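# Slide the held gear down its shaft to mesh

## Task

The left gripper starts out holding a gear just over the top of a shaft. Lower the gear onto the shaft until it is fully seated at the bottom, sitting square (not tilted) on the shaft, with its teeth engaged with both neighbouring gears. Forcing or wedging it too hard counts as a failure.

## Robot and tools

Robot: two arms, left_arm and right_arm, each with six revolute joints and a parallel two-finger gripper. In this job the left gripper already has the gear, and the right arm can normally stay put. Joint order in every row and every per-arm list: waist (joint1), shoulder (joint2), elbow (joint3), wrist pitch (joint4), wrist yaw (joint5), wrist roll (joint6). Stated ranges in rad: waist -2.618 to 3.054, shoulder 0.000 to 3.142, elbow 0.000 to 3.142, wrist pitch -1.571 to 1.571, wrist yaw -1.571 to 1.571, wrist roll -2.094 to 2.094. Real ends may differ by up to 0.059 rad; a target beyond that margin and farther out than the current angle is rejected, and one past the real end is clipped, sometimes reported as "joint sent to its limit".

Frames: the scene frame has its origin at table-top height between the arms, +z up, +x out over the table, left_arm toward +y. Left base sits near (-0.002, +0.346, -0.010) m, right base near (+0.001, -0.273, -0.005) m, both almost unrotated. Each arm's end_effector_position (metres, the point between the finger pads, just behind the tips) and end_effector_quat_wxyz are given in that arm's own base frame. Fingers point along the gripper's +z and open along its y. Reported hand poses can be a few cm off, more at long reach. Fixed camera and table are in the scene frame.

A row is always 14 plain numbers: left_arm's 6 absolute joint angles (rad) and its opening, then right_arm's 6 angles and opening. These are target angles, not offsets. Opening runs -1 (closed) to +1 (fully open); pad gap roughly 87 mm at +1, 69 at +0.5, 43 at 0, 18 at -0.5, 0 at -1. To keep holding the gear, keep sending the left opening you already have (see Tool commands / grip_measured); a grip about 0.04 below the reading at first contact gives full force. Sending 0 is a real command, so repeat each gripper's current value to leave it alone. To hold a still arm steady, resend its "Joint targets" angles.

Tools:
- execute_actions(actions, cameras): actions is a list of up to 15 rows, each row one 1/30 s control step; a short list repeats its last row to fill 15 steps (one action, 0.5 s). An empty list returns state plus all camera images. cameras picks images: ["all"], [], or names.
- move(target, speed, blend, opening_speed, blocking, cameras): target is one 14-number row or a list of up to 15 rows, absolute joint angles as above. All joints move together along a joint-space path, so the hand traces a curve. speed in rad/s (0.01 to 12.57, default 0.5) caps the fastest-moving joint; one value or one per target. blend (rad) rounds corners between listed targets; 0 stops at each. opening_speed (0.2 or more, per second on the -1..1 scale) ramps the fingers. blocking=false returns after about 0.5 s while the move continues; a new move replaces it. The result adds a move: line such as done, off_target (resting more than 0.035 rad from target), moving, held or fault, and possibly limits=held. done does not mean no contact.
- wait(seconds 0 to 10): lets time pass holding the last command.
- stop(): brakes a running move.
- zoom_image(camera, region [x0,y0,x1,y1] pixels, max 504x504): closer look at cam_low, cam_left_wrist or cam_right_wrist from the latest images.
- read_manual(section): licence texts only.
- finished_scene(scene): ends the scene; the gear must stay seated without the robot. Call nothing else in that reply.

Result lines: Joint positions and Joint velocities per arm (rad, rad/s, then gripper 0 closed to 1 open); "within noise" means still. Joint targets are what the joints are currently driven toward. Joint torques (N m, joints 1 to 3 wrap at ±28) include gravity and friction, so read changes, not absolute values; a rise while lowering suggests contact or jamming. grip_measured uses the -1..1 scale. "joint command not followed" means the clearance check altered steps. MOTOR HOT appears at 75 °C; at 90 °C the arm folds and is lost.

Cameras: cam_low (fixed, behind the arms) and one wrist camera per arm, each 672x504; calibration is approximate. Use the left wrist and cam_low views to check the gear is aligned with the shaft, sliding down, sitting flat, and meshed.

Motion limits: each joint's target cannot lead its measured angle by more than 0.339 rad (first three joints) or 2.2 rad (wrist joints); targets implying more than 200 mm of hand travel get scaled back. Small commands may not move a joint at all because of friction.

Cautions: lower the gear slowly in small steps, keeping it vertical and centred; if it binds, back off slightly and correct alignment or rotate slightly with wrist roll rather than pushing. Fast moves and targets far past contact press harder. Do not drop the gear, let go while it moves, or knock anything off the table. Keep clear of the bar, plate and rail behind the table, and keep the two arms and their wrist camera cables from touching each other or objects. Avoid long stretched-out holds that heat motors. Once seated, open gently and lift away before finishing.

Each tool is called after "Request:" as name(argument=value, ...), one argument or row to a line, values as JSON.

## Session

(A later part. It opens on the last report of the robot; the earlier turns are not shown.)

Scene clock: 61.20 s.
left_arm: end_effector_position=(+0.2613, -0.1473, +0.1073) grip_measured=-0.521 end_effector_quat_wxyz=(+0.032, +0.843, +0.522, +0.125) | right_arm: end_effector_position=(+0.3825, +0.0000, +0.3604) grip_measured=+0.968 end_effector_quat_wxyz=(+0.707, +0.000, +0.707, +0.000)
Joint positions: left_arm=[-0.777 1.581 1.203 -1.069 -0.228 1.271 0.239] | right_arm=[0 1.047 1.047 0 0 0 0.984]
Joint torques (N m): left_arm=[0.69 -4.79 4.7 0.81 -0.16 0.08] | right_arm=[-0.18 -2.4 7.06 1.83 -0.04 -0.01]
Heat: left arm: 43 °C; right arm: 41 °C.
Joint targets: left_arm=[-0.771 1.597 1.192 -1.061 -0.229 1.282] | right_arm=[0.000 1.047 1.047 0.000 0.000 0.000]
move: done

Request:
move(
  target=[-0.768,1.599,1.183,-1.049,-0.229,1.285,-1,0,1.047,1.047,0,0,0,1],
  speed=0.06,
)

Request:
move(
  target=[-0.765,1.601,1.174,-1.037,-0.229,1.288,-1,0,1.047,1.047,0,0,0,1],
  speed=0.06,
  cameras=["cam_low","cam_left_wrist"],
)

Request:
zoom_image(
  camera="cam_left_wrist",
  region=[220, 80, 500, 320],
)

Request:
zoom_image(
  camera="cam_low",
  region=[320, 170, 380, 218],
)

Scene clock: 69.63 s.
left_arm: end_effector_position=(+0.2619, -0.1467, +0.1064) grip_measured=-0.521 end_effector_quat_wxyz=(+0.032, +0.843, +0.522, +0.125) | right_arm: end_effector_position=(+0.3825, +0.0000, +0.3604) grip_measured=+0.968 end_effector_quat_wxyz=(+0.707, +0.000, +0.707, +0.000)
Joint positions: left_arm=[-0.775 1.581 1.199 -1.064 -0.228 1.273 0.239] | right_arm=[0 1.047 1.047 0 0 0 0.984]
Joint torques (N m): left_arm=[0.7 -4.62 4.27 0.88 -0.16 0.08] | right_arm=[-0.18 -2.4 7.05 1.83 -0.04 -0.01]
Heat: left arm: 43 °C; right arm: 41 °C.
Joint targets: left_arm=[-0.768 1.599 1.183 -1.049 -0.229 1.285] | right_arm=[0.000 1.047 1.047 0.000 0.000 0.000]
move: done

Scene clock: 70.33 s.
left_arm: end_effector_position=(+0.2627, -0.1456, +0.1060) grip_measured=-0.521 end_effector_quat_wxyz=(+0.031, +0.844, +0.521, +0.128) | right_arm: end_effector_position=(+0.3825, +0.0000, +0.3604) grip_measured=+0.968 end_effector_quat_wxyz=(+0.707, +0.000, +0.707, +0.000)
Joint positions: left_arm=[-0.774 1.581 1.196 -1.061 -0.233 1.277 0.239] | right_arm=[0 1.047 1.047 0 0 0 0.984]
Joint torques (N m): left_arm=[0.87 -4.46 3.86 0.98 -0.09 0.07] | right_arm=[-0.2 -2.4 7.06 1.83 -0.04 -0.01]
Heat: left arm: 43 °C; right arm: 41 °C.
Joint targets: left_arm=[-0.765 1.601 1.174 -1.037 -0.229 1.288] | right_arm=[0.000 1.047 1.047 0.000 0.000 0.000]
move: done
camera_calibration:
cam_left_wrist: T_world_to_cam=[[-0.874906, 0.442246, -0.197379, 0.309177], [0.0573509, 0.499306, 0.864526, -0.0139744], [0.480886, 0.745058, -0.462208, 0.175195], [0, 0, 0, 1]] pos_world=[0.187054, -0.260285, 0.154083]
Images, in order (width x height): cam_low 672x504, cam_left_wrist 672x504.

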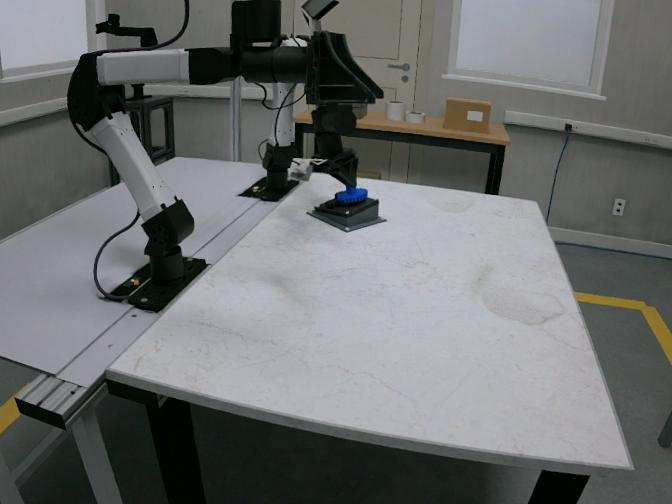

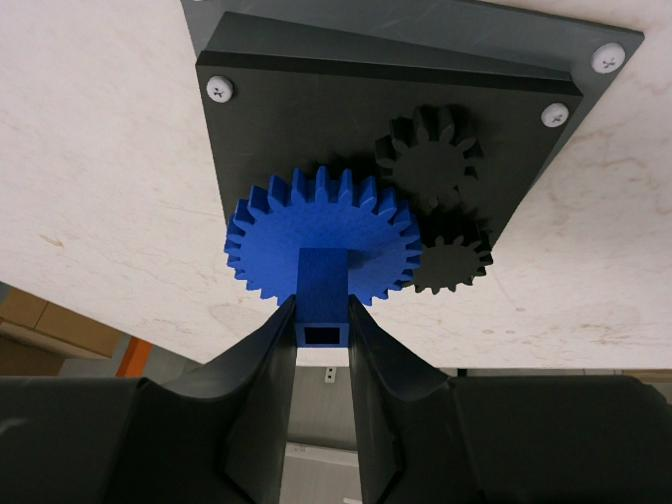

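Scaled by 1.800 from the camera's 672x504 image, which has a finer 960x720 frame.

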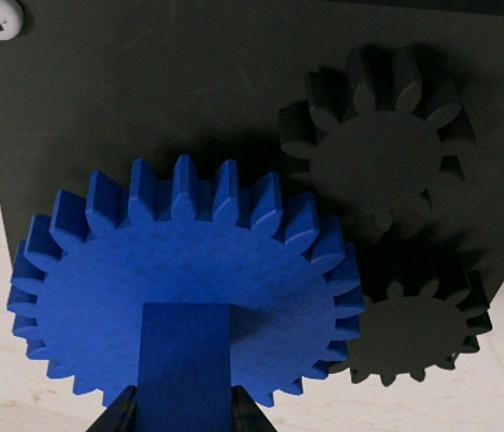

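Scaled by 8.400 from the camera's 672x504 image, which has a finer 960x720 frame.

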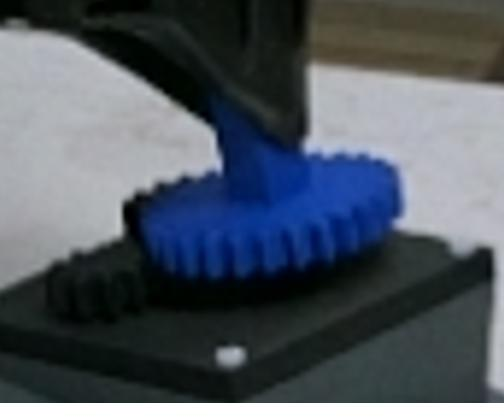

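Request:
move(
  target=[-0.766,1.598,1.171,-1.037,-0.229,1.305,-1,0,1.047,1.047,0,0,0,1],
  speed=0.06,
)

Request:
move(
  target=[-0.767,1.596,1.168,-1.037,-0.229,1.321,-1,0,1.047,1.047,0,0,0,1],
  speed=0.06,
)

Request:
move(
  target=[-0.768,1.594,1.165,-1.037,-0.229,1.338,-1,0,1.047,1.047,0,0,0,1],
  speed=0.06,
  cameras=["cam_left_wrist"],
)

Request:
zoom_image(
  camera="cam_left_wrist",
  region=[220, 80, 500, 320],
)

Scene clock: 71.50 s.
left_arm: end_effector_position=(+0.2632, -0.1455, +0.1060) grip_measured=-0.521 end_effector_quat_wxyz=(+0.030, +0.847, +0.515, +0.129) | right_arm: end_effector_position=(+0.3825, +0.0000, +0.3604) grip_measured=+0.968 end_effector_quat_wxyz=(+0.707, +0.000, +0.707, +0.000)
Joint positions: left_arm=[-0.774 1.581 1.195 -1.061 -0.235 1.29 0.239] | right_arm=[0 1.047 1.047 0 0 0 0.984]
Joint torques (N m): left_arm=[0.77 -4.7 3.66 0.96 -0.09 0.1] | right_arm=[-0.18 -2.4 7.05 1.83 -0.04 -0.01]
Heat: left arm: 43 °C; right arm: 41 °C.
Joint targets: left_arm=[-0.766 1.598 1.171 -1.037 -0.229 1.305] | right_arm=[0.000 1.047 1.047 0.000 0.000 0.000]
move: done

Scene clock: 72.30 s.
left_arm: end_effector_position=(+0.2636, -0.1456, +0.1059) grip_measured=-0.521 end_effector_quat_wxyz=(+0.028, +0.851, +0.508, +0.129) | right_arm: end_effector_position=(+0.3825, +0.0000, +0.3604) grip_measured=+0.968 end_effector_quat_wxyz=(+0.707, +0.000, +0.707, +0.000)
Joint positions: left_arm=[-0.774 1.581 1.194 -1.061 -0.235 1.306 0.239] | right_arm=[0 1.047 1.047 0 0 0 0.984]
Joint torques (N m): left_arm=[0.66 -4.85 3.48 0.95 -0.09 0.09] | right_arm=[-0.2 -2.4 7.05 1.83 -0.04 -0.01]
Heat: left arm: 43 °C; right arm: 41 °C.
Joint targets: left_arm=[-0.767 1.596 1.168 -1.037 -0.229 1.321] | right_arm=[0.000 1.047 1.047 0.000 0.000 0.000]
move: done

Scene clock: 73.00 s.
left_arm: end_effector_position=(+0.2639, -0.1457, +0.1058) grip_measured=-0.521 end_effector_quat_wxyz=(+0.027, +0.854, +0.502, +0.129) | right_arm: end_effector_position=(+0.3825, +0.0000, +0.3604) grip_measured=+0.968 end_effector_quat_wxyz=(+0.707, +0.000, +0.707, +0.000)
Joint positions: left_arm=[-0.774 1.581 1.193 -1.061 -0.236 1.319 0.239] | right_arm=[0 1.047 1.047 0 0 0 0.984]
Joint torques (N m): left_arm=[0.57 -5.01 3.3 0.96 -0.09 0.15] | right_arm=[-0.2 -2.4 7.06 1.83 -0.04 -0.01]
Heat: left arm: 43 °C; right arm: 41 °C.
Joint targets: left_arm=[-0.768 1.594 1.165 -1.037 -0.229 1.338] | right_arm=[0.000 1.047 1.047 0.000 0.000 0.000]
move: done
camera_calibration:
cam_left_wrist: T_world_to_cam=[[-0.856722, 0.480476, -0.187536, 0.309932], [0.0808357, 0.484185, 0.871224, -0.0229731], [0.509404, 0.731237, -0.453652, 0.164132], [0, 0, 0, 1]] pos_world=[0.183773, -0.257811, 0.152597]
Images, in order (width x height): cam_left_wrist 672x504.

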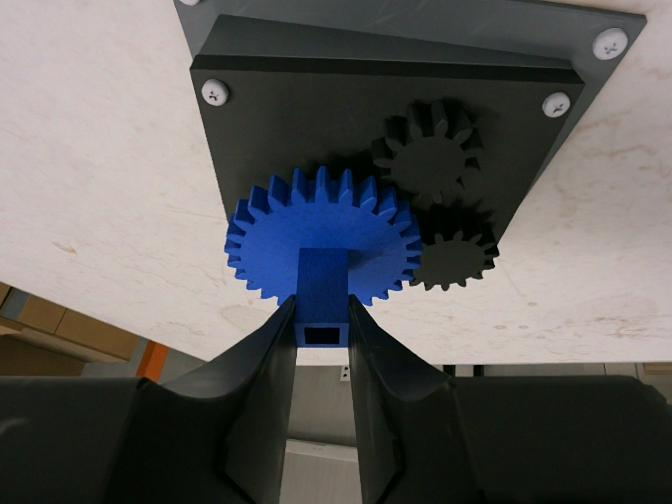

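Scaled by 1.800 from the camera's 672x504 image, which has a finer 960x720 frame.

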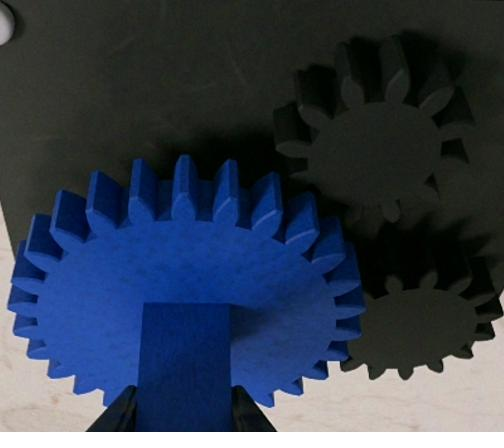

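Request:
move(
  target=[-0.773,1.579,1.148,-1.035,-0.229,1.438,-1,0,1.047,1.047,0,0,0,1],
  speed=0.08,
)

Request:
move(
  target=[-0.778,1.564,1.132,-1.033,-0.229,1.538,-1,0,1.047,1.047,0,0,0,1],
  speed=0.08,
  cameras=["cam_left_wrist"],
)

Request:
zoom_image(
  camera="cam_left_wrist",
  region=[220, 80, 500, 320],
)

Scene clock: 75.00 s.
left_arm: end_effector_position=(+0.2646, -0.1452, +0.1054) grip_measured=-0.521 end_effector_quat_wxyz=(+0.018, +0.880, +0.457, +0.130) | right_arm: end_effector_position=(+0.3825, +0.0000, +0.3604) grip_measured=+0.968 end_effector_quat_wxyz=(+0.707, +0.000, +0.707, +0.000)
Joint positions: left_arm=[-0.774 1.571 1.18 -1.063 -0.236 1.423 0.24] | right_arm=[0 1.047 1.047 0 0 0 0.984]
Joint torques (N m): left_arm=[0.08 -5.33 3 0.98 -0.09 0.11] | right_arm=[-0.2 -2.41 7.06 1.83 -0.03 -0.01]
Heat: left arm: 43 °C; right arm: 41 °C.
Joint targets: left_arm=[-0.773 1.579 1.148 -1.035 -0.229 1.438] | right_arm=[0.000 1.047 1.047 0.000 0.000 0.000]
move: done

Scene clock: 76.67 s.
left_arm: end_effector_position=(+0.2643, -0.1461, +0.1051) grip_measured=-0.521 end_effector_quat_wxyz=(+0.010, +0.903, +0.410, +0.130) | right_arm: end_effector_position=(+0.3825, +0.0000, +0.3604) grip_measured=+0.968 end_effector_quat_wxyz=(+0.707, +0.000, +0.707, +0.000)
Joint positions: left_arm=[-0.778 1.557 1.163 -1.061 -0.236 1.525 0.24] | right_arm=[0 1.047 1.047 0 0 0 0.984]
Joint torques (N m): left_arm=[0.08 -5.31 3.1 0.97 -0.08 0.09] | right_arm=[-0.2 -2.4 7.06 1.83 -0.04 -0.01]
Heat: left arm: 43 °C; right arm: 41 °C.
Joint targets: left_arm=[-0.778 1.564 1.132 -1.033 -0.229 1.538] | right_arm=[0.000 1.047 1.047 0.000 0.000 0.000]
move: done
camera_calibration:
cam_left_wrist: T_world_to_cam=[[-0.745208, 0.652542, -0.137308, 0.300711], [0.191716, 0.406876, 0.893139, -0.0650777], [0.638678, 0.63925, -0.42831, 0.113607], [0, 0, 0, 1]] pos_world=[0.16401, -0.242371, 0.148073]
Images, in order (width x height): cam_left_wrist 672x504.

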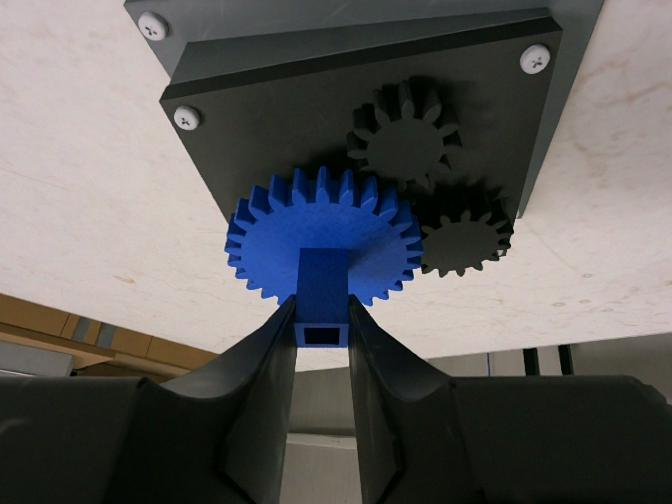

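Scaled by 1.800 from the camera's 672x504 image, which has a finer 960x720 frame.

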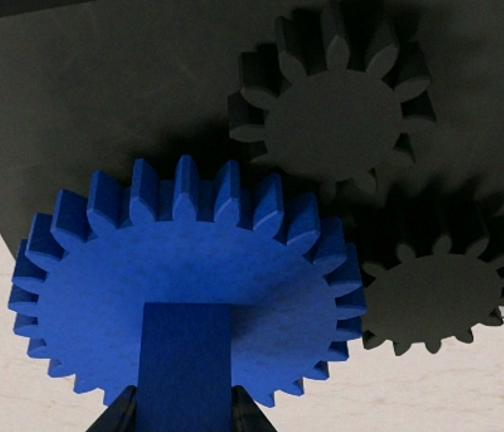

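Request:
wait(
  seconds=0.1,
  cameras=["cam_low","cam_left_wrist"],
)

Request:
zoom_image(
  camera="cam_low",
  region=[320, 170, 380, 218],
)

Request:
zoom_image(
  camera="cam_left_wrist",
  region=[340, 70, 530, 290],
)

Scene clock: 77.20 s.
left_arm: end_effector_position=(+0.2643, -0.1461, +0.1051) grip_measured=-0.521 end_effector_quat_wxyz=(+0.010, +0.903, +0.410, +0.130) | right_arm: end_effector_position=(+0.3825, +0.0000, +0.3604) grip_measured=+0.968 end_effector_quat_wxyz=(+0.707, +0.000, +0.707, +0.000)
Joint positions: left_arm=[-0.778 1.557 1.163 -1.061 -0.236 1.525 0.24] | right_arm=[0 1.047 1.047 0 0 0 0.984]
Joint torques (N m): left_arm=[0.08 -5.3 3.1 0.97 -0.09 0.1] | right_arm=[-0.18 -2.4 7.06 1.83 -0.04 -0.01]
Heat: left arm: 43 °C; right arm: 41 °C.
Joint targets: left_arm=[-0.778 1.564 1.132 -1.033 -0.229 1.538] | right_arm=[0.000 1.047 1.047 0.000 0.000 0.000]
Tool commands: left_gripper/opening=-1.0 right_gripper/opening=+1.0
wait: 0.10 s; at rest from the start
camera_calibration:
cam_left_wrist: T_world_to_cam=[[-0.744972, 0.652823, -0.137253, 0.300657], [0.191804, 0.406671, 0.893213, -0.0651341], [0.638927, 0.639093, -0.428173, 0.113571], [0, 0, 0, 1]] pos_world=[0.16391, -0.242371, 0.148073]
Images, in order (width x height): cam_low 672x504, cam_left_wrist 672x504.

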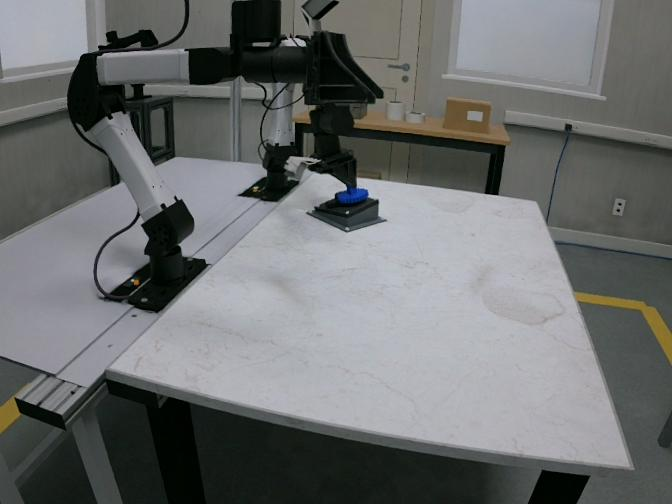

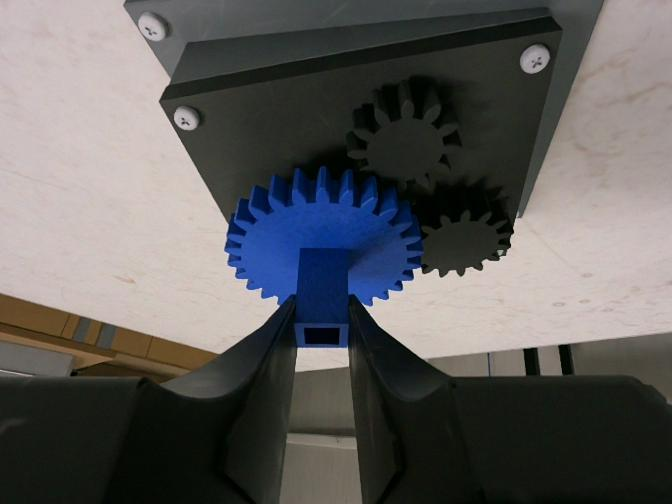

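Scaled by 8.400 from the camera's 672x504 image, which has a finer 960x720 frame.

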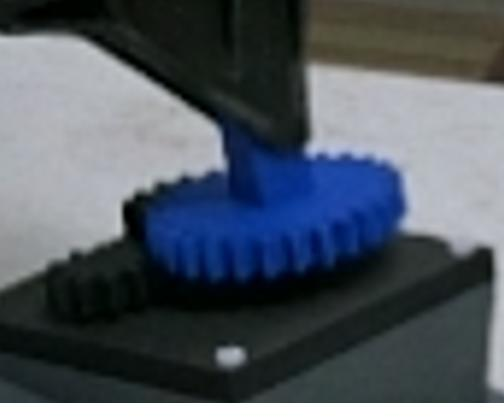

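Scaled by 2.291 from the camera's 672x504 image, which has a finer 960x720 frame.

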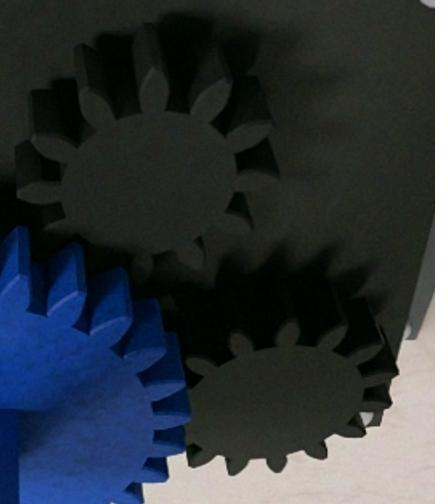

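Request:
move(
  target=[-0.774,1.579,1.148,-1.033,-0.229,1.43,-1,0,1.047,1.047,0,0,0,1],
  speed=0.1,
)

Request:
move(
  target=[-0.769,1.592,1.163,-1.033,-0.229,1.34,-1,0,1.047,1.047,0,0,0,1],
  speed=0.1,
)

Request:
move(
  target=[-0.764,1.606,1.176,-1.033,-0.229,1.25,-1,0,1.047,1.047,0,0,0,1],
  speed=0.1,
)

Request:
move(
  target=[-0.759,1.620,1.190,-1.033,-0.229,1.16,-1,0,1.047,1.047,0,0,0,1],
  speed=0.1,
  cameras=["cam_low","cam_left_wrist"],
)

Request:
zoom_image(
  camera="cam_left_wrist",
  region=[220, 80, 500, 320],
)

Scene clock: 79.17 s.
left_arm: end_effector_position=(+0.2637, -0.1448, +0.1053) grip_measured=-0.521 end_effector_quat_wxyz=(+0.019, +0.885, +0.446, +0.134) | right_arm: end_effector_position=(+0.3825, +0.0000, +0.3604) grip_measured=+0.968 end_effector_quat_wxyz=(+0.707, +0.000, +0.707, +0.000)
Joint positions: left_arm=[-0.778 1.557 1.163 -1.052 -0.241 1.444 0.24] | right_arm=[0 1.047 1.047 0 0 0 0.984]
Joint torques (N m): left_arm=[0.44 -4.11 4.37 0.91 -0.04 -0.2] | right_arm=[-0.18 -2.4 7.06 1.83 -0.04 -0.01]
Heat: left arm: 43 °C; right arm: 41 °C.
Joint targets: left_arm=[-0.774 1.579 1.148 -1.033 -0.229 1.430] | right_arm=[0.000 1.047 1.047 0.000 0.000 0.000]
move: done

Scene clock: 80.50 s.
left_arm: end_effector_position=(+0.2625, -0.1442, +0.1058) grip_measured=-0.521 end_effector_quat_wxyz=(+0.028, +0.865, +0.483, +0.134) | right_arm: end_effector_position=(+0.3825, +0.0000, +0.3604) grip_measured=+0.968 end_effector_quat_wxyz=(+0.707, +0.000, +0.707, +0.000)
Joint positions: left_arm=[-0.778 1.557 1.166 -1.047 -0.242 1.362 0.24] | right_arm=[0 1.047 1.047 0 0 0 0.984]
Joint torques (N m): left_arm=[0.94 -3.1 5.35 0.88 -0.03 -0.28] | right_arm=[-0.2 -2.4 7.05 1.83 -0.04 -0.01]
Heat: left arm: 43 °C; right arm: 41 °C.
Joint targets: left_arm=[-0.769 1.592 1.163 -1.033 -0.229 1.340] | right_arm=[0.000 1.047 1.047 0.000 0.000 0.000]
move: done

Scene clock: 81.83 s.
left_arm: end_effector_position=(+0.2621, -0.1445, +0.1056) grip_measured=-0.521 end_effector_quat_wxyz=(+0.034, +0.843, +0.520, +0.134) | right_arm: end_effector_position=(+0.3825, +0.0000, +0.3604) grip_measured=+0.968 end_effector_quat_wxyz=(+0.707, +0.000, +0.707, +0.000)
Joint positions: left_arm=[-0.778 1.57 1.18 -1.048 -0.244 1.273 0.24] | right_arm=[0 1.047 1.047 0 0 0 0.984]
Joint torques (N m): left_arm=[1.43 -3.14 5.26 0.9 -0.01 -0.29] | right_arm=[-0.18 -2.4 7.05 1.83 -0.04 -0.01]
Heat: left arm: 43 °C; right arm: 41 °C.
Joint targets: left_arm=[-0.764 1.606 1.176 -1.033 -0.229 1.250] | right_arm=[0.000 1.047 1.047 0.000 0.000 0.000]
move: off_target (left_arm); left_arm: the shoulder is farthest, 0.036 rad from its target

Scene clock: 83.20 s.
left_arm: end_effector_position=(+0.2619, -0.1446, +0.1055) grip_measured=-0.521 end_effector_quat_wxyz=(+0.040, +0.817, +0.560, +0.133) | right_arm: end_effector_position=(+0.3825, +0.0000, +0.3604) grip_measured=+0.968 end_effector_quat_wxyz=(+0.707, +0.000, +0.707, +0.000)
Joint positions: left_arm=[-0.776 1.583 1.195 -1.05 -0.247 1.179 0.24] | right_arm=[0 1.047 1.047 0 0 0 0.984]
Joint torques (N m): left_arm=[1.7 -3.17 5.18 0.92 0.01 -0.27] | right_arm=[-0.2 -2.4 7.05 1.83 -0.04 -0.01]
Heat: left arm: 43 °C; right arm: 41 °C.
Joint targets: left_arm=[-0.759 1.620 1.190 -1.033 -0.229 1.160] | right_arm=[0.000 1.047 1.047 0.000 0.000 0.000]
move: off_target (left_arm); left_arm: the shoulder is farthest, 0.037 rad from its target
camera_calibration:
cam_left_wrist: T_world_to_cam=[[-0.907256, 0.354806, -0.225829, 0.306698], [-0.00957742, 0.51938, 0.854489, 0.00746807], [0.420469, 0.777404, -0.467813, 0.195717], [0, 0, 0, 1]] pos_world=[0.196032, -0.264848, 0.154439]
Images, in order (width x height): cam_low 672x504, cam_left_wrist 672x504.

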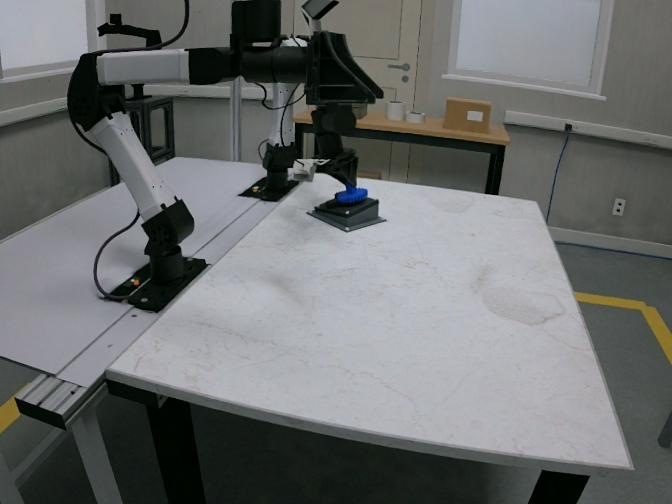

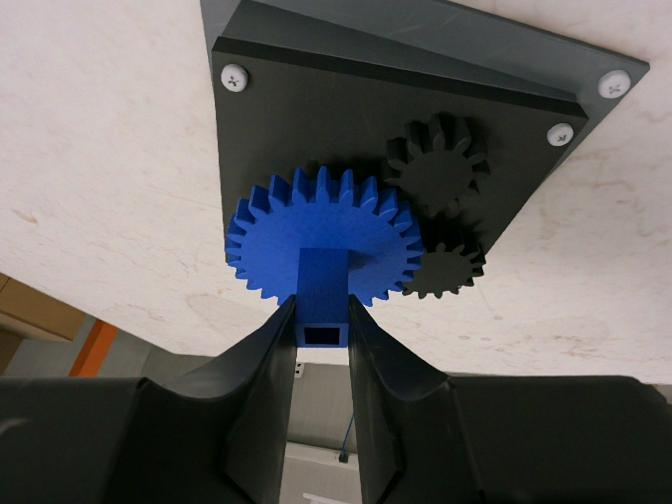

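Scaled by 1.800 from the camera's 672x504 image, which has a finer 960x720 frame.

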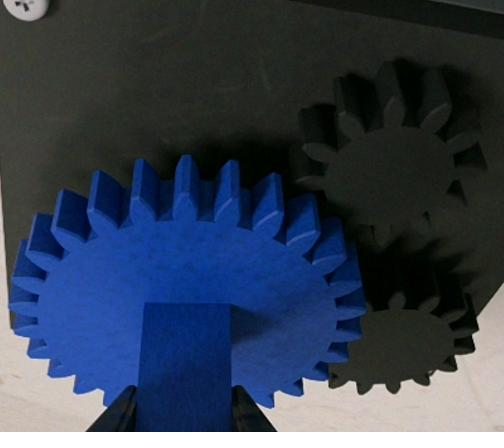

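Request:
zoom_image(
  camera="cam_low",
  region=[332, 184, 372, 208],
)

Request:
zoom_image(
  camera="cam_left_wrist",
  region=[350, 100, 500, 310],
)

Request:
zoom_image(
  camera="cam_left_wrist",
  region=[215, 255, 325, 325],
)

Request:
zoom_image(
  camera="cam_left_wrist",
  region=[325, 255, 435, 325],
)

Scaled by 12.600 from the camera's 672x504 image, which has a finer 960x720 frame.

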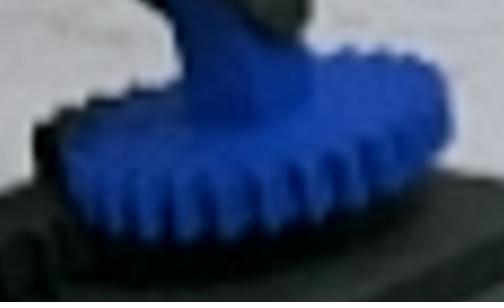

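Scaled by 2.400 from the camera's 672x504 image, which has a finer 960x720 frame.

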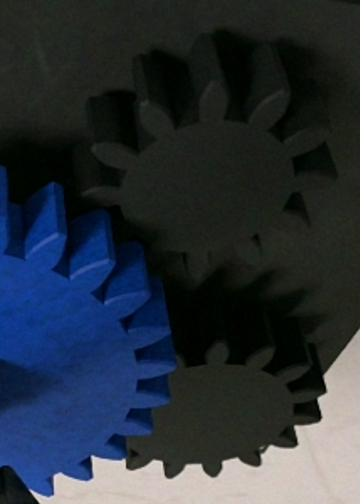

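Scaled by 4.582 from the camera's 672x504 image, which has a finer 960x720 frame.

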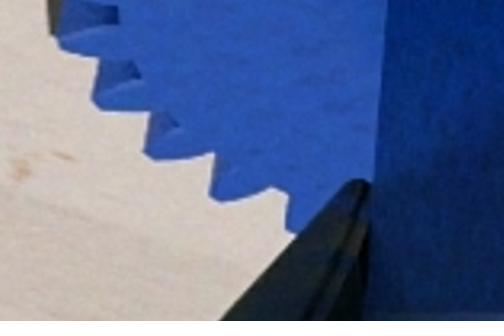

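Scaled by 4.582 from the camera's 672x504 image, which has a finer 960x720 frame.

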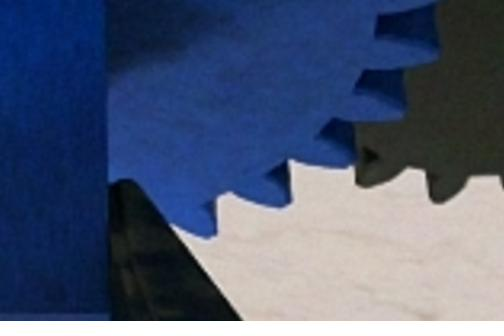

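Request:
move(
  target=[-0.791,1.615,1.196,-1.051,-0.282,1.123,-1,0,1.047,1.047,0,0,0,1],
  speed=0.06,
  cameras=["cam_low","cam_left_wrist"],
)

Request:
zoom_image(
  camera="cam_left_wrist",
  region=[220, 80, 500, 320],
)

Scene clock: 86.33 s.
left_arm: end_effector_position=(+0.2615, -0.1444, +0.1063) grip_measured=-0.521 end_effector_quat_wxyz=(+0.039, +0.808, +0.569, +0.146) | right_arm: end_effector_position=(+0.3825, +0.0000, +0.3604) grip_measured=+0.968 end_effector_quat_wxyz=(+0.707, +0.000, +0.707, +0.000)
Joint positions: left_arm=[-0.79 1.588 1.196 -1.05 -0.275 1.142 0.24] | right_arm=[0 1.047 1.047 0 0 0 0.984]
Joint torques (N m): left_arm=[-0.08 -4.01 5.6 0.74 -0.24 -0.26] | right_arm=[-0.2 -2.4 7.05 1.83 -0.03 -0.01]
Heat: left arm: 43 °C; right arm: 41 °C.
Joint targets: left_arm=[-0.791 1.615 1.196 -1.051 -0.282 1.123] | right_arm=[0.000 1.047 1.047 0.000 0.000 0.000]
move: done
camera_calibration:
cam_left_wrist: T_world_to_cam=[[-0.911333, 0.334674, -0.23972, 0.306152], [-0.0397425, 0.508067, 0.8604, 0.0123188], [0.409747, 0.793638, -0.449717, 0.199281], [0, 0, 0, 1]] pos_world=[0.197841, -0.266877, 0.152412]
Images, in order (width x height): cam_low 672x504, cam_left_wrist 672x504.

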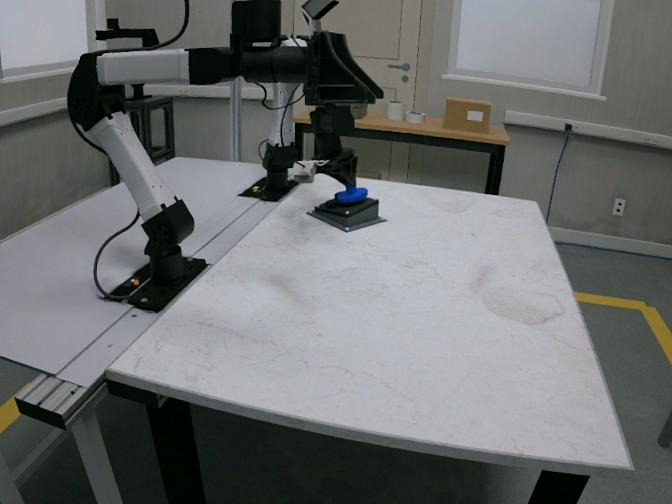

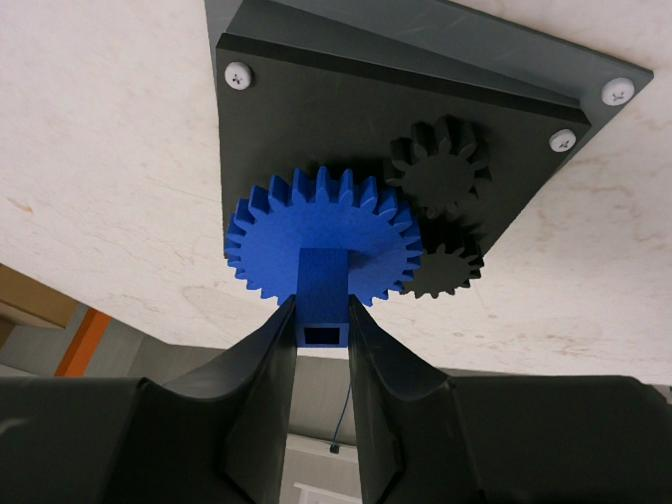

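Scaled by 1.800 from the camera's 672x504 image, which has a finer 960x720 frame.

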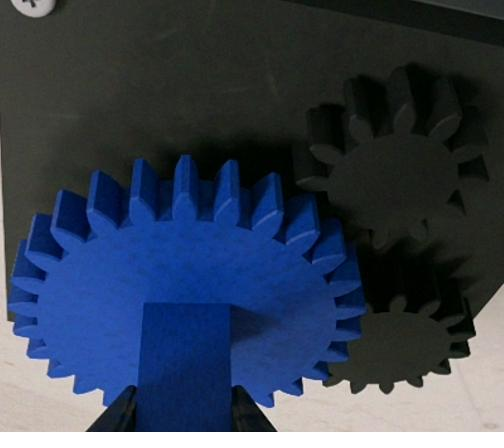

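Request:
zoom_image(
  camera="cam_left_wrist",
  region=[380, 110, 500, 230],
)

Request:
zoom_image(
  camera="cam_left_wrist",
  region=[395, 215, 495, 305],
)

Scaled by 4.200 from the camera's 672x504 image, which has a finer 960x720 frame.

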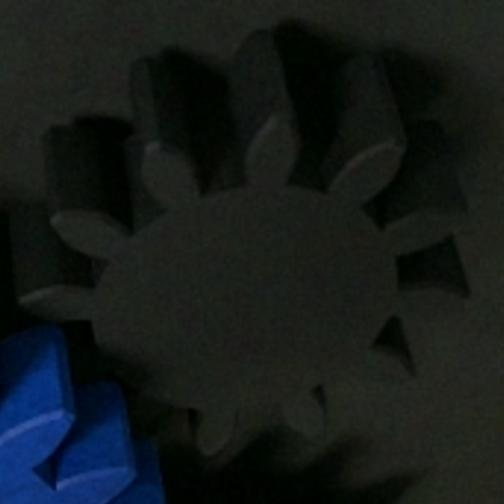

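Scaled by 5.040 from the camera's 672x504 image, which has a finer 960x720 frame.

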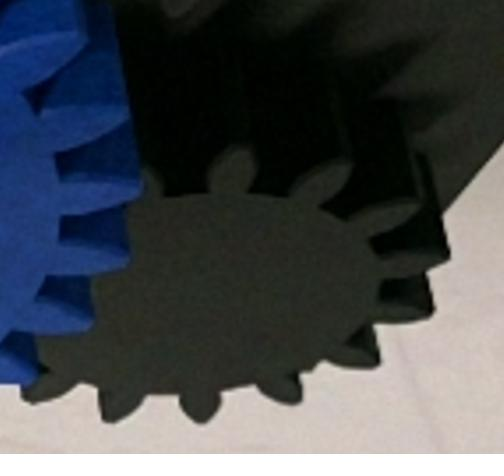

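Request:
move(
  target=[-0.824,1.617,1.187,-1.052,-0.333,1.087,-1,0,1.047,1.047,0,0,0,1],
  speed=0.06,
  cameras=["cam_low","cam_left_wrist"],
)

Request:
zoom_image(
  camera="cam_low",
  region=[325, 178, 375, 213],
)

Request:
zoom_image(
  camera="cam_left_wrist",
  region=[350, 100, 500, 310],
)

Scene clock: 89.10 s.
left_arm: end_effector_position=(+0.2606, -0.1457, +0.1067) grip_measured=-0.521 end_effector_quat_wxyz=(+0.035, +0.801, +0.574, +0.166) | right_arm: end_effector_position=(+0.3825, +0.0000, +0.3604) grip_measured=+0.968 end_effector_quat_wxyz=(+0.707, +0.000, +0.707, +0.000)
Joint positions: left_arm=[-0.818 1.6 1.196 -1.05 -0.321 1.099 0.24] | right_arm=[0 1.047 1.047 0 0 0 0.984]
Joint torques (N m): left_arm=[-0.57 -4.89 4.85 0.71 -0.31 -0.2] | right_arm=[-0.18 -2.4 7.06 1.83 -0.04 -0.01]
Heat: left arm: 43 °C; right arm: 41 °C.
Joint targets: left_arm=[-0.824 1.617 1.187 -1.052 -0.333 1.087] | right_arm=[0.000 1.047 1.047 0.000 0.000 0.000]
move: done
camera_calibration:
cam_left_wrist: T_world_to_cam=[[-0.909952, 0.3248, -0.257861, 0.305957], [-0.074832, 0.48298, 0.872428, 0.0168305], [0.407906, 0.813164, -0.415183, 0.200545], [0, 0, 0, 1]] pos_world=[0.197862, -0.27058, 0.147474]
Images, in order (width x height): cam_low 672x504, cam_left_wrist 672x504.

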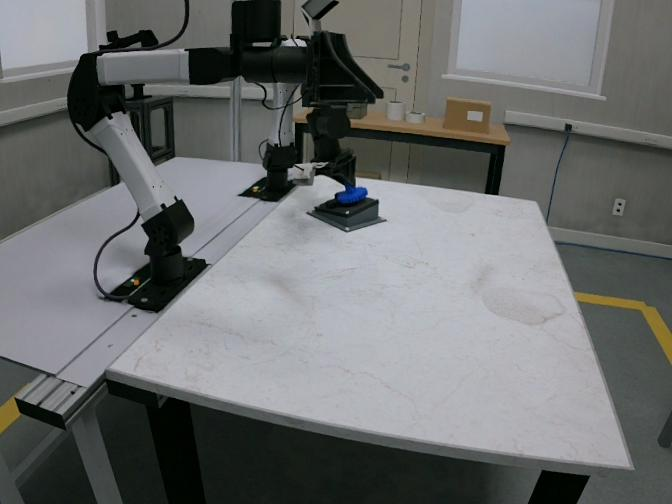

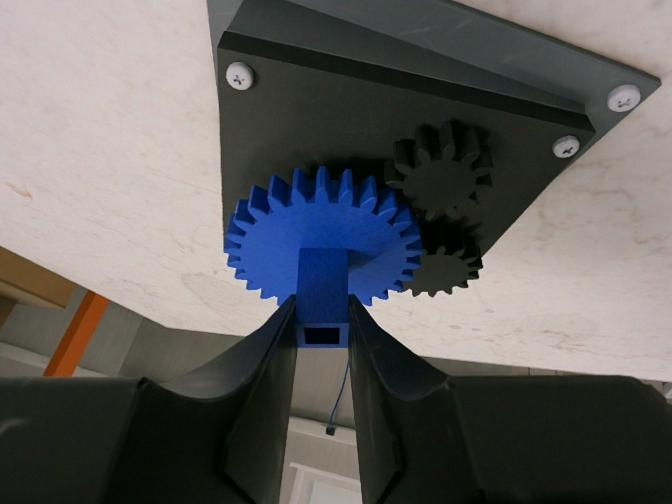

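Scaled by 10.080 from the camera's 672x504 image, which has a finer 960x720 frame.

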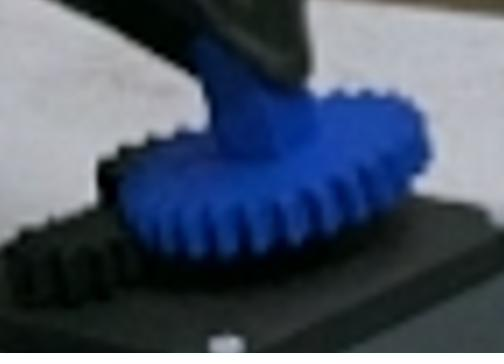

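Scaled by 2.400 from the camera's 672x504 image, which has a finer 960x720 frame.

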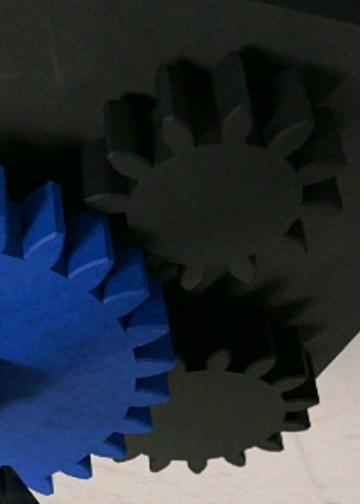

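Request:
move(
  target=[
    [-0.823,1.618,1.182,-1.046,-0.333,1.088,-1,0,1.047,1.047,0,0,0,1],
    [-0.829,1.601,1.161,-1.044,-0.333,1.212,-1,0,1.047,1.047,0,0,0,1],
  ],
  speed=0.08,
  cameras=["cam_low","cam_left_wrist"],
)

Request:
zoom_image(
  camera="cam_left_wrist",
  region=[350, 100, 500, 310],
)

Scene clock: 91.87 s.
left_arm: end_effector_position=(+0.2620, -0.1472, +0.1060) grip_measured=-0.521 end_effector_quat_wxyz=(+0.023, +0.829, +0.532, +0.171) | right_arm: end_effector_position=(+0.3825, +0.0000, +0.3604) grip_measured=+0.968 end_effector_quat_wxyz=(+0.707, +0.000, +0.707, +0.000)
Joint positions: left_arm=[-0.828 1.6 1.187 -1.048 -0.329 1.192 0.24] | right_arm=[0 1.047 1.047 0 0 0 0.984]
Joint torques (N m): left_arm=[-0.08 -6.15 3.52 0.74 -0.24 0.17] | right_arm=[-0.21 -2.39 7.06 1.83 -0.03 -0.01]
Heat: left arm: 43 °C; right arm: 41 °C.
Joint targets: left_arm=[-0.829 1.601 1.161 -1.044 -0.333 1.212] | right_arm=[0.000 1.047 1.047 0.000 0.000 0.000]
move: done
camera_calibration:
cam_left_wrist: T_world_to_cam=[[-0.877047, 0.420334, -0.232611, 0.310343], [-0.0196713, 0.45237, 0.891613, -0.00271554], [0.480001, 0.786563, -0.388482, 0.175292], [0, 0, 0, 1]] pos_world=[0.187991, -0.267098, 0.142708]
Images, in order (width x height): cam_low 672x504, cam_left_wrist 672x504.

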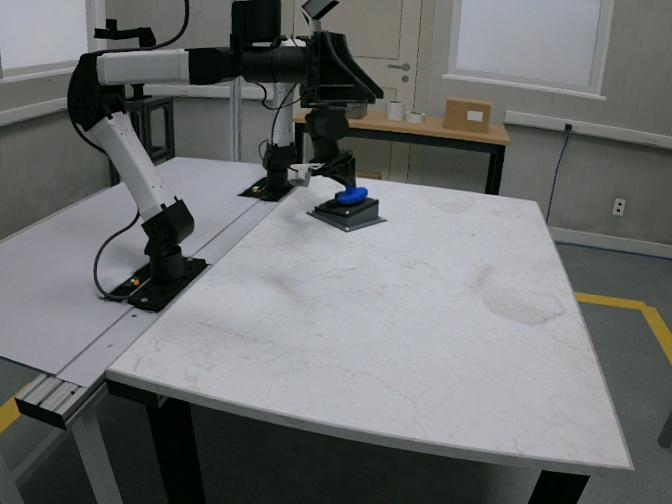

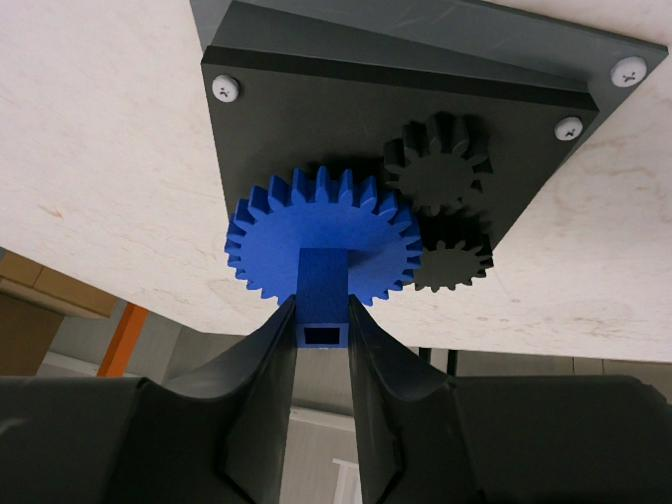

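Scaled by 2.400 from the camera's 672x504 image, which has a finer 960x720 frame.

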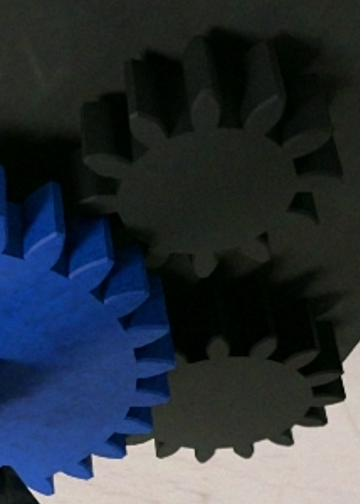

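Request:
move(
  target=[-0.831,1.592,1.149,-1.041,-0.333,1.275,-1,0,1.047,1.047,0,0,0,1],
  speed=0.06,
)

Request:
move(
  target=[-0.834,1.584,1.137,-1.037,-0.333,1.335,-1,0,1.047,1.047,0,0,0,1],
  speed=0.06,
  cameras=["cam_left_wrist"],
)

Request:
zoom_image(
  camera="cam_left_wrist",
  region=[350, 100, 500, 310],
)

Scene clock: 93.77 s.
left_arm: end_effector_position=(+0.2624, -0.1471, +0.1056) grip_measured=-0.521 end_effector_quat_wxyz=(+0.015, +0.848, +0.500, +0.172) | right_arm: end_effector_position=(+0.3825, +0.0000, +0.3604) grip_measured=+0.968 end_effector_quat_wxyz=(+0.707, +0.000, +0.707, +0.000)
Joint positions: left_arm=[-0.831 1.595 1.176 -1.048 -0.332 1.262 0.24] | right_arm=[0 1.047 1.047 0 0 0 0.984]
Joint torques (N m): left_arm=[0.06 -6.41 3.36 0.76 -0.21 0.09] | right_arm=[-0.18 -2.4 7.05 1.83 -0.04 -0.01]
Heat: left arm: 43 °C; right arm: 41 °C.
Joint targets: left_arm=[-0.831 1.592 1.149 -1.041 -0.333 1.275] | right_arm=[0.000 1.047 1.047 0.000 0.000 0.000]
move: done

Scene clock: 95.20 s.
left_arm: end_effector_position=(+0.2629, -0.1468, +0.1001) grip_measured=-0.521 end_effector_quat_wxyz=(+0.007, +0.864, +0.472, +0.172) | right_arm: end_effector_position=(+0.3825, +0.0000, +0.3604) grip_measured=+0.968 end_effector_quat_wxyz=(+0.707, +0.000, +0.707, +0.000)
Joint positions: left_arm=[-0.832 1.595 1.152 -1.03 -0.333 1.326 0.24] | right_arm=[0 1.047 1.047 0 0 0 0.984]
Joint torques (N m): left_arm=[-0.16 -7.01 4.33 0.6 -0.2 0.04] | right_arm=[-0.2 -2.4 7.05 1.83 -0.04 0]
Heat: left arm: 43 °C; right arm: 41 °C.
Joint targets: left_arm=[-0.834 1.584 1.137 -1.037 -0.333 1.335] | right_arm=[0.000 1.047 1.047 0.000 0.000 0.000]
move: done
camera_calibration:
cam_left_wrist: T_world_to_cam=[[-0.819503, 0.541795, -0.186744, 0.307712], [0.0584565, 0.403194, 0.913245, -0.0275054], [0.570086, 0.737491, -0.36209, 0.138624], [0, 0, 0, 1]] pos_world=[0.174751, -0.25786, 0.132777]
Images, in order (width x height): cam_left_wrist 672x504.

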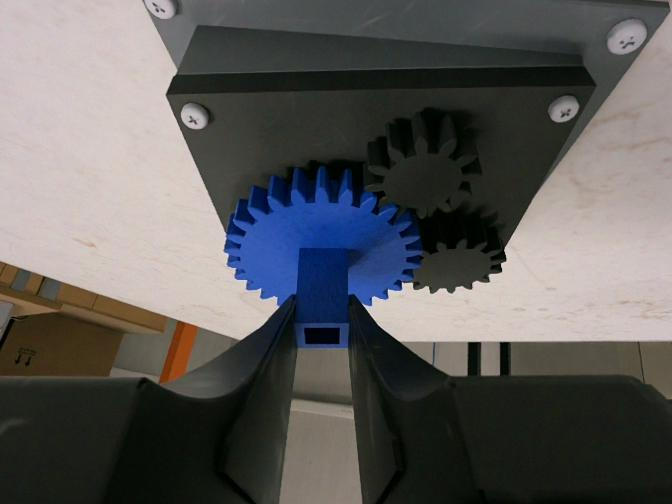

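Scaled by 2.400 from the camera's 672x504 image, which has a finer 960x720 frame.

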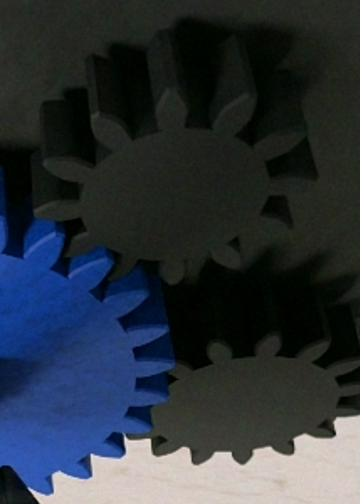

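Request:
move(
  target=[-0.806,1.582,1.147,-1.039,-0.288,1.364,-1,0,1.047,1.047,0,0,0,1],
  speed=0.06,
)

Request:
move(
  target=[-0.803,1.584,1.138,-1.027,-0.288,1.367,-1,0,1.047,1.047,0,0,0,1],
  speed=0.06,
)

Request:
move(
  target=[-0.800,1.586,1.129,-1.015,-0.288,1.370,-1,0,1.047,1.047,0,0,0,1],
  speed=0.06,
  cameras=["cam_low","cam_left_wrist"],
)

Request:
zoom_image(
  camera="cam_low",
  region=[325, 178, 375, 213],
)

Request:
zoom_image(
  camera="cam_left_wrist",
  region=[220, 80, 500, 320],
)

Scene clock: 96.63 s.
left_arm: end_effector_position=(+0.2641, -0.1462, +0.0976) grip_measured=-0.521 end_effector_quat_wxyz=(+0.008, +0.869, +0.468, +0.159) | right_arm: end_effector_position=(+0.3825, +0.0000, +0.3604) grip_measured=+0.968 end_effector_quat_wxyz=(+0.707, +0.000, +0.707, +0.000)
Joint positions: left_arm=[-0.813 1.595 1.152 -1.027 -0.304 1.356 0.24] | right_arm=[0 1.047 1.047 0 0 0 0.984]
Joint torques (N m): left_arm=[0.68 -7.16 5.12 0.56 -0.05 0.02] | right_arm=[-0.2 -2.4 7.05 1.83 -0.04 -0.01]
Heat: left arm: 43 °C; right arm: 41 °C.
Joint targets: left_arm=[-0.806 1.582 1.147 -1.039 -0.288 1.364] | right_arm=[0.000 1.047 1.047 0.000 0.000 0.000]
move: done

Scene clock: 97.33 s.
left_arm: end_effector_position=(+0.2643, -0.1463, +0.0972) grip_measured=-0.521 end_effector_quat_wxyz=(+0.009, +0.869, +0.469, +0.157) | right_arm: end_effector_position=(+0.3825, +0.0000, +0.3604) grip_measured=+0.968 end_effector_quat_wxyz=(+0.707, +0.000, +0.707, +0.000)
Joint positions: left_arm=[-0.81 1.595 1.152 -1.025 -0.299 1.358 0.24] | right_arm=[0 1.047 1.047 0 0 0 0.984]
Joint velocities: left_arm=[within noise] | right_arm=[-0.046 -0.002 0.007 0.037 -0.037 -0.022 0.003]
Joint torques (N m): left_arm=[0.69 -7.02 4.41 0.66 -0.08 0.06] | right_arm=[-0.2 -2.41 7.05 1.84 -0.04 -0.01]
Heat: left arm: 43 °C; right arm: 41 °C.
Joint targets: left_arm=[-0.803 1.584 1.138 -1.027 -0.288 1.367] | right_arm=[0.000 1.047 1.047 0.000 0.000 0.000]
move: done

Scene clock: 98.03 s.
left_arm: end_effector_position=(+0.2648, -0.1458, +0.0957) grip_measured=-0.521 end_effector_quat_wxyz=(+0.009, +0.869, +0.469, +0.156) | right_arm: end_effector_position=(+0.3825, +0.0000, +0.3604) grip_measured=+0.968 end_effector_quat_wxyz=(+0.707, +0.000, +0.707, +0.000)
Joint positions: left_arm=[-0.807 1.595 1.146 -1.017 -0.297 1.36 0.24] | right_arm=[0 1.047 1.047 0 0 0 0.984]
Joint torques (N m): left_arm=[0.7 -6.84 4.12 0.71 -0.1 0.06] | right_arm=[-0.2 -2.4 7.06 1.83 -0.04 -0.01]
Heat: left arm: 43 °C; right arm: 41 °C.
Joint targets: left_arm=[-0.800 1.586 1.129 -1.015 -0.288 1.370] | right_arm=[0.000 1.047 1.047 0.000 0.000 0.000]
move: done
camera_calibration:
cam_left_wrist: T_world_to_cam=[[-0.818327, 0.547285, -0.175554, 0.307316], [0.0867004, 0.419492, 0.903609, -0.0282095], [0.568175, 0.724228, -0.390731, 0.136565], [0, 0, 0, 1]] pos_world=[0.176338, -0.25526, 0.132801]
Images, in order (width x height): cam_low 672x504, cam_left_wrist 672x504.

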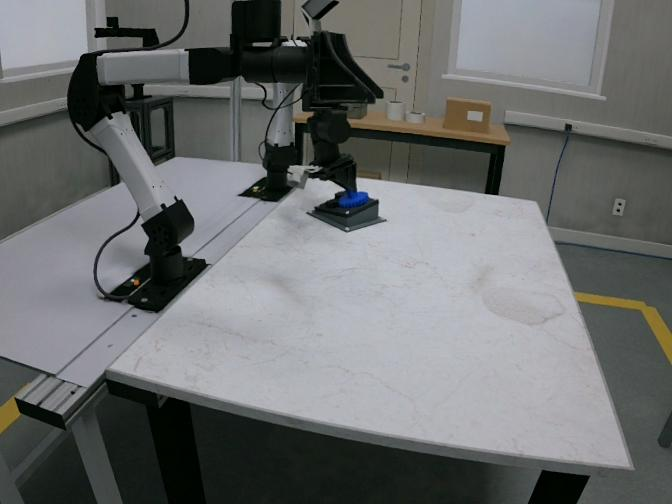

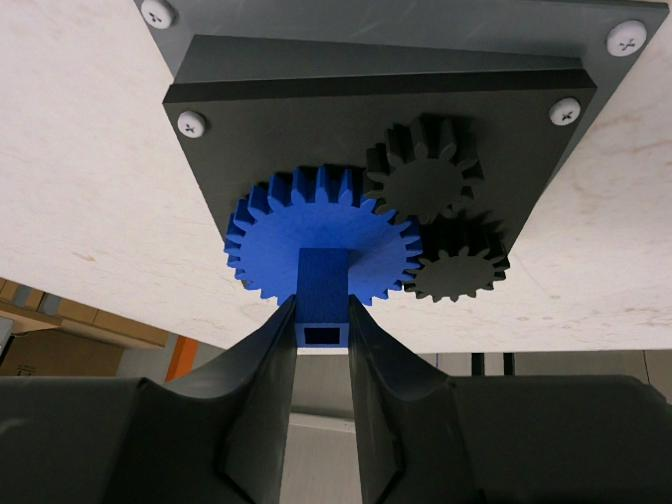

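Scaled by 10.080 from the camera's 672x504 image, which has a finer 960x720 frame.

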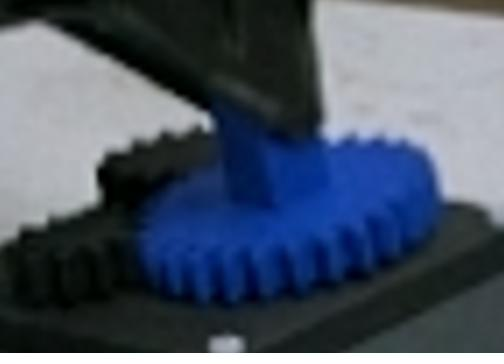

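Scaled by 1.800 from the camera's 672x504 image, which has a finer 960x720 frame.

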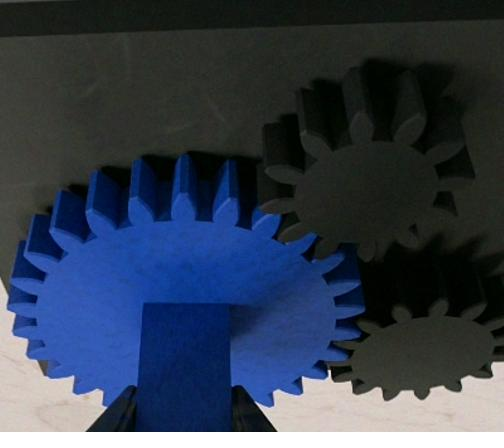

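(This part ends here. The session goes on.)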